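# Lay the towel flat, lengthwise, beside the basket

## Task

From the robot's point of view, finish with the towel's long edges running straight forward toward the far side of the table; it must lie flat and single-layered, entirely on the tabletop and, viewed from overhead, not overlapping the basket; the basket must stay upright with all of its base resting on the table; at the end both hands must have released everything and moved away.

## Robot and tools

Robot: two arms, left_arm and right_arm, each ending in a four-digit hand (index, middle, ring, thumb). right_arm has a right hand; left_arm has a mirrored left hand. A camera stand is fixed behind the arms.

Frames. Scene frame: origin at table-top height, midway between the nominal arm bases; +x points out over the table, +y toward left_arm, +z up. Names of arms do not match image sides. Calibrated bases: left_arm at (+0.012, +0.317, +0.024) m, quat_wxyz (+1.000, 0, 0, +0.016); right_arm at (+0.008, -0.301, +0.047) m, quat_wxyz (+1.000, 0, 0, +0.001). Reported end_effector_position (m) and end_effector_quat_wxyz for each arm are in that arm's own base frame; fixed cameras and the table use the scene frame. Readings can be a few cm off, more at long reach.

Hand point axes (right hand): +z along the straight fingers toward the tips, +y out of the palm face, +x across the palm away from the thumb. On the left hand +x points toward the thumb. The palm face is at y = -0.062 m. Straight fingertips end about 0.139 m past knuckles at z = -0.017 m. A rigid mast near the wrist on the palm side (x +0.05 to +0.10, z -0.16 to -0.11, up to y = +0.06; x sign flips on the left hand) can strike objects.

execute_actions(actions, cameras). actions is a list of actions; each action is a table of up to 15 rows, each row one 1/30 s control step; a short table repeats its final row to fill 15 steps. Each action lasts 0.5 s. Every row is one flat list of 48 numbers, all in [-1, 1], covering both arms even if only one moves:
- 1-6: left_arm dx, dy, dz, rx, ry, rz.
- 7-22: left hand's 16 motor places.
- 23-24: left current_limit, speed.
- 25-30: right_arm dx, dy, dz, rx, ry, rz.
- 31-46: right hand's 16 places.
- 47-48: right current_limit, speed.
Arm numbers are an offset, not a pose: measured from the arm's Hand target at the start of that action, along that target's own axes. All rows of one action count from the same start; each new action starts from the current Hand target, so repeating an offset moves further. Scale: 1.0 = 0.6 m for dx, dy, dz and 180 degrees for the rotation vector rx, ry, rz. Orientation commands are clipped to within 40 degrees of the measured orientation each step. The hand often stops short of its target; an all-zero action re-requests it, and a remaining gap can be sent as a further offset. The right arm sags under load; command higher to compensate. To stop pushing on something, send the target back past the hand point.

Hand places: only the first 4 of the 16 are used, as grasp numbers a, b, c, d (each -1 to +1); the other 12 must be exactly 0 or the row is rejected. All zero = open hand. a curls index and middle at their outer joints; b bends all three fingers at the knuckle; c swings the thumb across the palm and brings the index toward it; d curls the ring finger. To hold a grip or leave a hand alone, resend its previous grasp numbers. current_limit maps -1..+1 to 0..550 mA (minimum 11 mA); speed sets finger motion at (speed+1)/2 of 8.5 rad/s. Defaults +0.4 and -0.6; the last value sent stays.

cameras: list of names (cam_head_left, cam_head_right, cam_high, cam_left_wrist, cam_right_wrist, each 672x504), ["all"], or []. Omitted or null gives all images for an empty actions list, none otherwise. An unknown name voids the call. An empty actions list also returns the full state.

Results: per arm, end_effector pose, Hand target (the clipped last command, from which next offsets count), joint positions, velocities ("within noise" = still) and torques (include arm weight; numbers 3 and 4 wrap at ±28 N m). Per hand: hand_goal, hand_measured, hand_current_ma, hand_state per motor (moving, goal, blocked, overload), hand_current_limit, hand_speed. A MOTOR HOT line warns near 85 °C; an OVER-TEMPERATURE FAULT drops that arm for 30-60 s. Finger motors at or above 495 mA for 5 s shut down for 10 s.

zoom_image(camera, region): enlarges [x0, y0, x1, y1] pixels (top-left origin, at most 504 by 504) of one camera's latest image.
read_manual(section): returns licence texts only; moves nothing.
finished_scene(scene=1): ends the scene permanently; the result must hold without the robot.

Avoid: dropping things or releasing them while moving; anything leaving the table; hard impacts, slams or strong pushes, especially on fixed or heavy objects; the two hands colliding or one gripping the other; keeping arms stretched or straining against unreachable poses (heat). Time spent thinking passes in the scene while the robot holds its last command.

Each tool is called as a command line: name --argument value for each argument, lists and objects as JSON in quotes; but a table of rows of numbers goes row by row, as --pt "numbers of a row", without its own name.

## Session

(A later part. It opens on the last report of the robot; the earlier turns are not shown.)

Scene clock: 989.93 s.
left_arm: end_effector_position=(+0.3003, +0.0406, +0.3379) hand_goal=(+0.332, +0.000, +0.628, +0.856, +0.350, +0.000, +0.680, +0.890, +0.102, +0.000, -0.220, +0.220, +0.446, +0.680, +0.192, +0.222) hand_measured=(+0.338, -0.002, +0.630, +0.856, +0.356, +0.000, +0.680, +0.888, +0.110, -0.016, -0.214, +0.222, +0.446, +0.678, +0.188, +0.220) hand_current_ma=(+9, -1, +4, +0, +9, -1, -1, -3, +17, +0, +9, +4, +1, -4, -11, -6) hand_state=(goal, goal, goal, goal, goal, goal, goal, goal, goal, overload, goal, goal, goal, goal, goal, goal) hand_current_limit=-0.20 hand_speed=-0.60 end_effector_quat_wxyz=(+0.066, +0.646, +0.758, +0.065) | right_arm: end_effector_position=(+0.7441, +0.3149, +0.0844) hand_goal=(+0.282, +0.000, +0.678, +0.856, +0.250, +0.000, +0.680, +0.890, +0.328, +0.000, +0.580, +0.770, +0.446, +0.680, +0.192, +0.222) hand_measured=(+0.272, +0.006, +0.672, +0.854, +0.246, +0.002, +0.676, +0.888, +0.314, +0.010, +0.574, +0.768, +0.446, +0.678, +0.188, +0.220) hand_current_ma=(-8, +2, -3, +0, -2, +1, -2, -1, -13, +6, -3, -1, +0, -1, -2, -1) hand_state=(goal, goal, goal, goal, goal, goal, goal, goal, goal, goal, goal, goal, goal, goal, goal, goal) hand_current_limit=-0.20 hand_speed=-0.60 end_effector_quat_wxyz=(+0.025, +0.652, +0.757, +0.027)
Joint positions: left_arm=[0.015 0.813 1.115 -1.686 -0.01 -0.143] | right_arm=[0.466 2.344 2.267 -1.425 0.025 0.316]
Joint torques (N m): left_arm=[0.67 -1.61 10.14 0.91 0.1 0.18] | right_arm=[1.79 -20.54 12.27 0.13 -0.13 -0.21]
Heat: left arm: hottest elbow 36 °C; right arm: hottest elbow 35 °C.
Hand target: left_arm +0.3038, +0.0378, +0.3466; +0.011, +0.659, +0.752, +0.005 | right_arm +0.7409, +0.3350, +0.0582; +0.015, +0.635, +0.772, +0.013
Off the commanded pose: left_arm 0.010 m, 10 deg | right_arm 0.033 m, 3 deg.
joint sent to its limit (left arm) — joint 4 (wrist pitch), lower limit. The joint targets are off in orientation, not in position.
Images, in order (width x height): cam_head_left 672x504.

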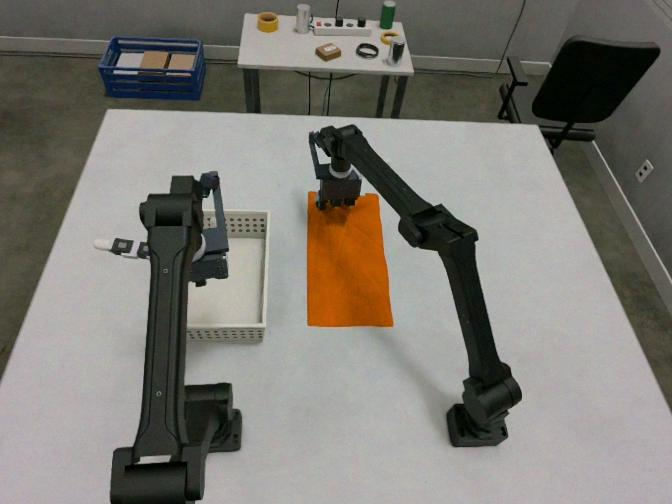

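execute_actions --actions '[[[0,0,0,0,0,0,-0.1,0.3,0.15,0.5,0,0,0,0,0,0,0,0,0,0,0,0,-0.2,-0.6,0,0,-0.05,0,0,0,-0.1,0.3,0.15,0,0,0,0,0,0,0,0,0,0,0,0,0,-0.2,-0.6]],[[0,0,0,0,0,0,-0.1,0.3,0.15,0.5,0,0,0,0,0,0,0,0,0,0,0,0,-0.2,-0.6,0,0,-0.07,0,0,0,-0.1,0.3,0.15,0,0,0,0,0,0,0,0,0,0,0,0,0,-0.2,-0.6]],[[0,0,0,0,0,0,-0.1,0.3,0.15,0.5,0,0,0,0,0,0,0,0,0,0,0,0,-0.2,-0.6,0,0,-0.1,0,0,0,-0.1,0.3,0.15,0,0,0,0,0,0,0,0,0,0,0,0,0,-0.2,-0.6]]]' --cameras '["cam_head_left"]'

zoom_image --camera "cam_head_left" --region '[260, 160, 440, 350]'

Scene clock: 1002.50 s.
left_arm: end_effector_position=(+0.3003, +0.0406, +0.3379) hand_goal=(+0.332, +0.000, +0.628, +0.856, +0.350, +0.000, +0.680, +0.890, +0.102, +0.000, -0.220, +0.220, +0.446, +0.680, +0.192, +0.222) hand_measured=(+0.338, -0.002, +0.630, +0.856, +0.356, +0.000, +0.680, +0.888, +0.110, -0.016, -0.214, +0.222, +0.446, +0.678, +0.188, +0.220) hand_current_ma=(+9, -1, +4, +0, +9, -1, -1, -3, +17, +0, +9, +4, +1, -4, -11, -6) hand_state=(goal, goal, goal, goal, goal, goal, goal, goal, goal, overload, goal, goal, goal, goal, goal, goal) hand_current_limit=-0.20 hand_speed=-0.60 end_effector_quat_wxyz=(+0.066, +0.646, +0.758, +0.065) | right_arm: end_effector_position=(+0.7333, +0.3207, +0.1559) hand_goal=(+0.282, +0.000, +0.678, +0.856, +0.250, +0.000, +0.680, +0.890, +0.328, +0.000, +0.580, +0.770, +0.446, +0.680, +0.192, +0.222) hand_measured=(+0.286, +0.002, +0.676, +0.854, +0.254, +0.002, +0.678, +0.888, +0.332, +0.002, +0.578, +0.768, +0.446, +0.678, +0.188, +0.220) hand_current_ma=(+2, +1, +0, -1, +2, +1, +0, -1, +1, +1, +0, -1, +0, -1, -2, -1) hand_state=(goal, goal, goal, goal, goal, goal, goal, goal, goal, goal, goal, goal, goal, goal, goal, goal) hand_current_limit=-0.20 hand_speed=-0.60 end_effector_quat_wxyz=(+0.015, +0.645, +0.764, +0.008)
Joint positions: left_arm=[0.015 0.813 1.115 -1.686 -0.01 -0.143] | right_arm=[0.477 2.365 2.505 -1.683 0.022 0.307]
Joint torques (N m): left_arm=[0.21 -0.91 10.02 0.69 0.1 0.19] | right_arm=[1.14 -26.99 13.33 0.23 0.13 -0.13]
Heat: left arm: hottest elbow 37 °C; right arm: hottest elbow 35 °C.
Hand target: left_arm +0.3038, +0.0378, +0.3466; +0.011, +0.659, +0.752, +0.005 | right_arm +0.7358, +0.3350, +0.1902; +0.015, +0.636, +0.772, +0.013
Off the commanded pose: left_arm 0.010 m, 10 deg | right_arm 0.037 m, 1 deg.
joint sent to its limit (left arm) — joint 4 (wrist pitch), lower limit. The joint targets are off in orientation, not in position.
joint sent to its limit (right arm) — joint 4 (wrist pitch), lower limit. The joint targets are off in orientation, not in position.
Images, in order (width x height): cam_head_left 672x504.

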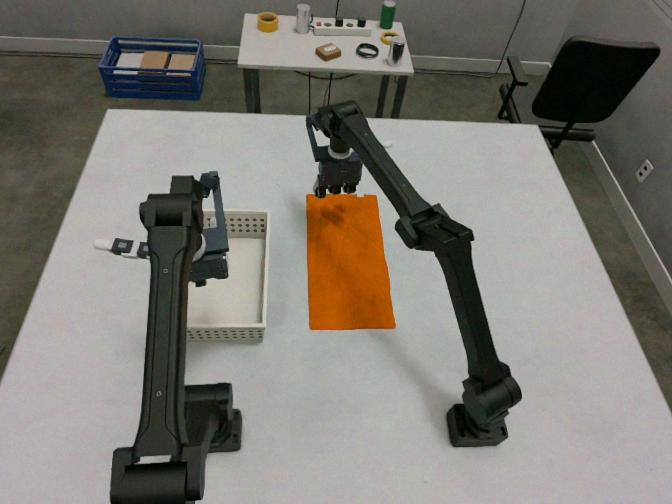

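Scaled by 2.653 from the camera's 672x504 image, which has a finer 960x720 frame.

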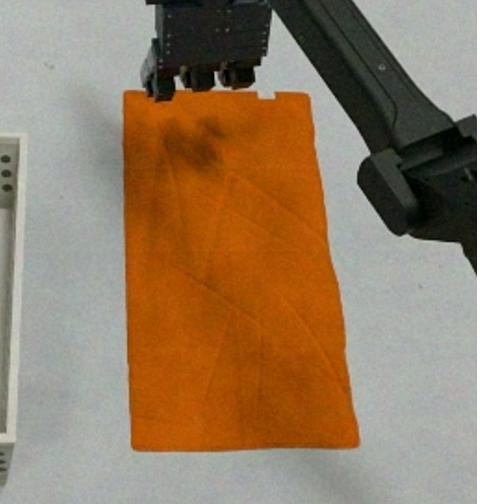

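execute_actions --actions '[[[0,0,0,0,0,0,-0.1,0.3,0.15,0.5,0,0,0,0,0,0,0,0,0,0,0,0,-0.2,-0.6,-0.06,-0.03,-0.05,0,0,0,-0.1,0.3,0.15,0,0,0,0,0,0,0,0,0,0,0,0,0,-0.2,-0.6]],[[0,0,0,0,0,0,-0.1,0.3,0.15,0.5,0,0,0,0,0,0,0,0,0,0,0,0,-0.2,-0.6,-0.12,-0.05,0,0,0,0.01,-0.1,0.3,0.15,0,0,0,0,0,0,0,0,0,0,0,0,0,-0.2,-0.6]],[[0,0,0,0,0,0,-0.1,0.3,0.15,0.5,0,0,0,0,0,0,0,0,0,0,0,0,-0.2,-0.6,-0.15,-0.05,0,0,0,0.01,-0.1,0.3,0.15,0,0,0,0,0,0,0,0,0,0,0,0,0,-0.2,-0.6]],[[0,0,0,0,0,0,-0.1,0.3,0.15,0.5,0,0,0,0,0,0,0,0,0,0,0,0,-0.2,-0.6,-0.15,-0.05,0,0,0,0.01,-0.1,0.3,0.15,0,0,0,0,0,0,0,0,0,0,0,0,0,-0.2,-0.6]],[[0,0,0,0,0,0,-0.1,0.3,0.15,0.5,0,0,0,0,0,0,0,0,0,0,0,0,-0.2,-0.6,-0.1,-0.03,0,0,0,0.01,-0.1,0.3,0.15,0,0,0,0,0,0,0,0,0,0,0,0,0,-0.2,-0.6]]]' --cameras '["cam_head_left", "cam_high"]'

zoom_image --camera "cam_head_left" --region '[260, 160, 440, 350]'

Scene clock: 1023.50 s.
left_arm: end_effector_position=(+0.3003, +0.0406, +0.3379) hand_goal=(+0.332, +0.000, +0.628, +0.856, +0.350, +0.000, +0.680, +0.890, +0.102, +0.000, -0.220, +0.220, +0.446, +0.680, +0.192, +0.222) hand_measured=(+0.338, -0.002, +0.630, +0.856, +0.356, +0.000, +0.680, +0.888, +0.110, -0.016, -0.214, +0.222, +0.446, +0.678, +0.188, +0.220) hand_current_ma=(+9, -1, +4, +0, +9, -1, -1, -3, +17, +0, +9, +4, +1, -4, -11, -6) hand_state=(goal, goal, goal, goal, goal, goal, goal, goal, goal, overload, goal, goal, goal, goal, goal, goal) hand_current_limit=-0.20 hand_speed=-0.60 end_effector_quat_wxyz=(+0.066, +0.646, +0.758, +0.065) | right_arm: end_effector_position=(+0.6601, -0.0353, +0.1970) hand_goal=(+0.282, +0.000, +0.678, +0.856, +0.250, +0.000, +0.680, +0.890, +0.328, +0.000, +0.580, +0.770, +0.446, +0.680, +0.192, +0.222) hand_measured=(+0.286, +0.000, +0.676, +0.854, +0.254, +0.000, +0.678, +0.888, +0.332, +0.000, +0.580, +0.768, +0.444, +0.678, +0.188, +0.220) hand_current_ma=(+2, +0, +0, -1, +2, +0, +0, -1, +2, +0, +0, -1, -1, -1, -2, -1) hand_state=(goal, goal, goal, goal, goal, goal, goal, goal, goal, goal, goal, goal, goal, goal, goal, goal) hand_current_limit=-0.20 hand_speed=-0.60 end_effector_quat_wxyz=(-0.001, +0.692, +0.722, -0.001)
Joint positions: left_arm=[0.015 0.813 1.115 -1.686 -0.01 -0.143] | right_arm=[-0.028 1.858 1.781 -1.496 0 -0.07]
Joint torques (N m): left_arm=[0.73 -0.85 9.95 0.9 0.08 0.14] | right_arm=[0.79 -21.36 9.76 1.07 0.01 -0.14]
Heat: left arm: hottest elbow 37 °C; right arm: hottest elbow 35 °C.
Hand target: left_arm +0.3038, +0.0378, +0.3466; +0.011, +0.659, +0.752, +0.005 | right_arm +0.6631, -0.0284, +0.2172; +0.014, +0.683, +0.730, +0.014
Off the commanded pose: left_arm 0.010 m, 10 deg | right_arm 0.022 m, 3 deg.
joint sent to its limit (left arm) — joint 4 (wrist pitch), lower limit. The joint targets are off in orientation, not in position.
Images, in order (width x height): cam_head_left 672x504, cam_high 672x504.

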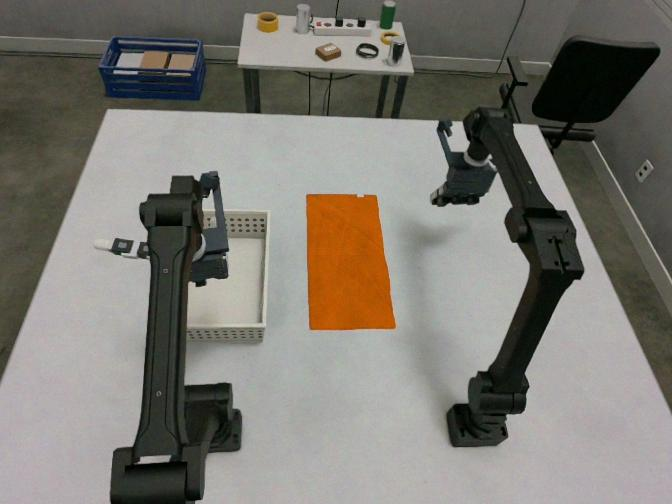

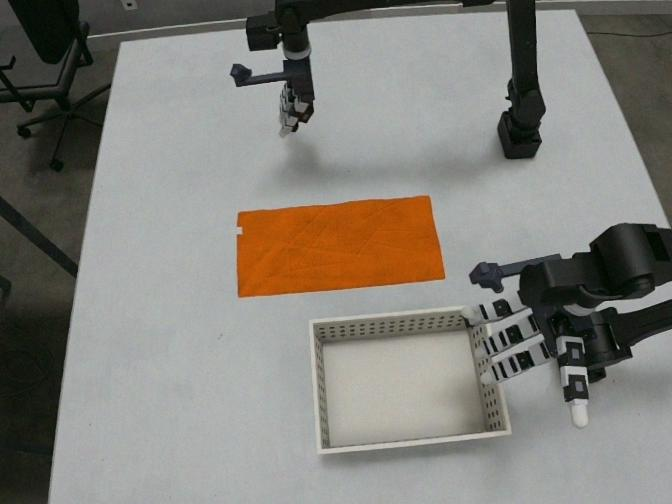

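Scaled by 2.653 from the camera's 672x504 image, which has a finer 960x720 frame.

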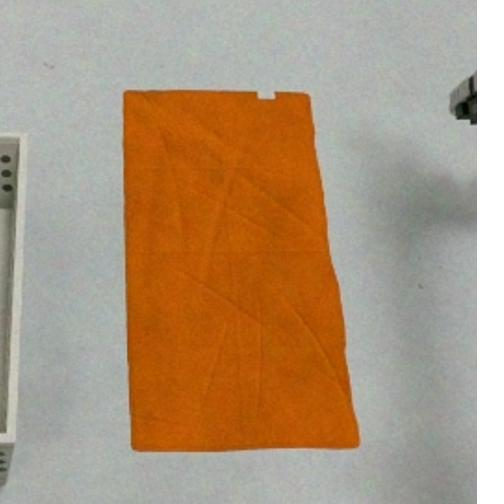

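finished_scene

The scene is finished: the task was done.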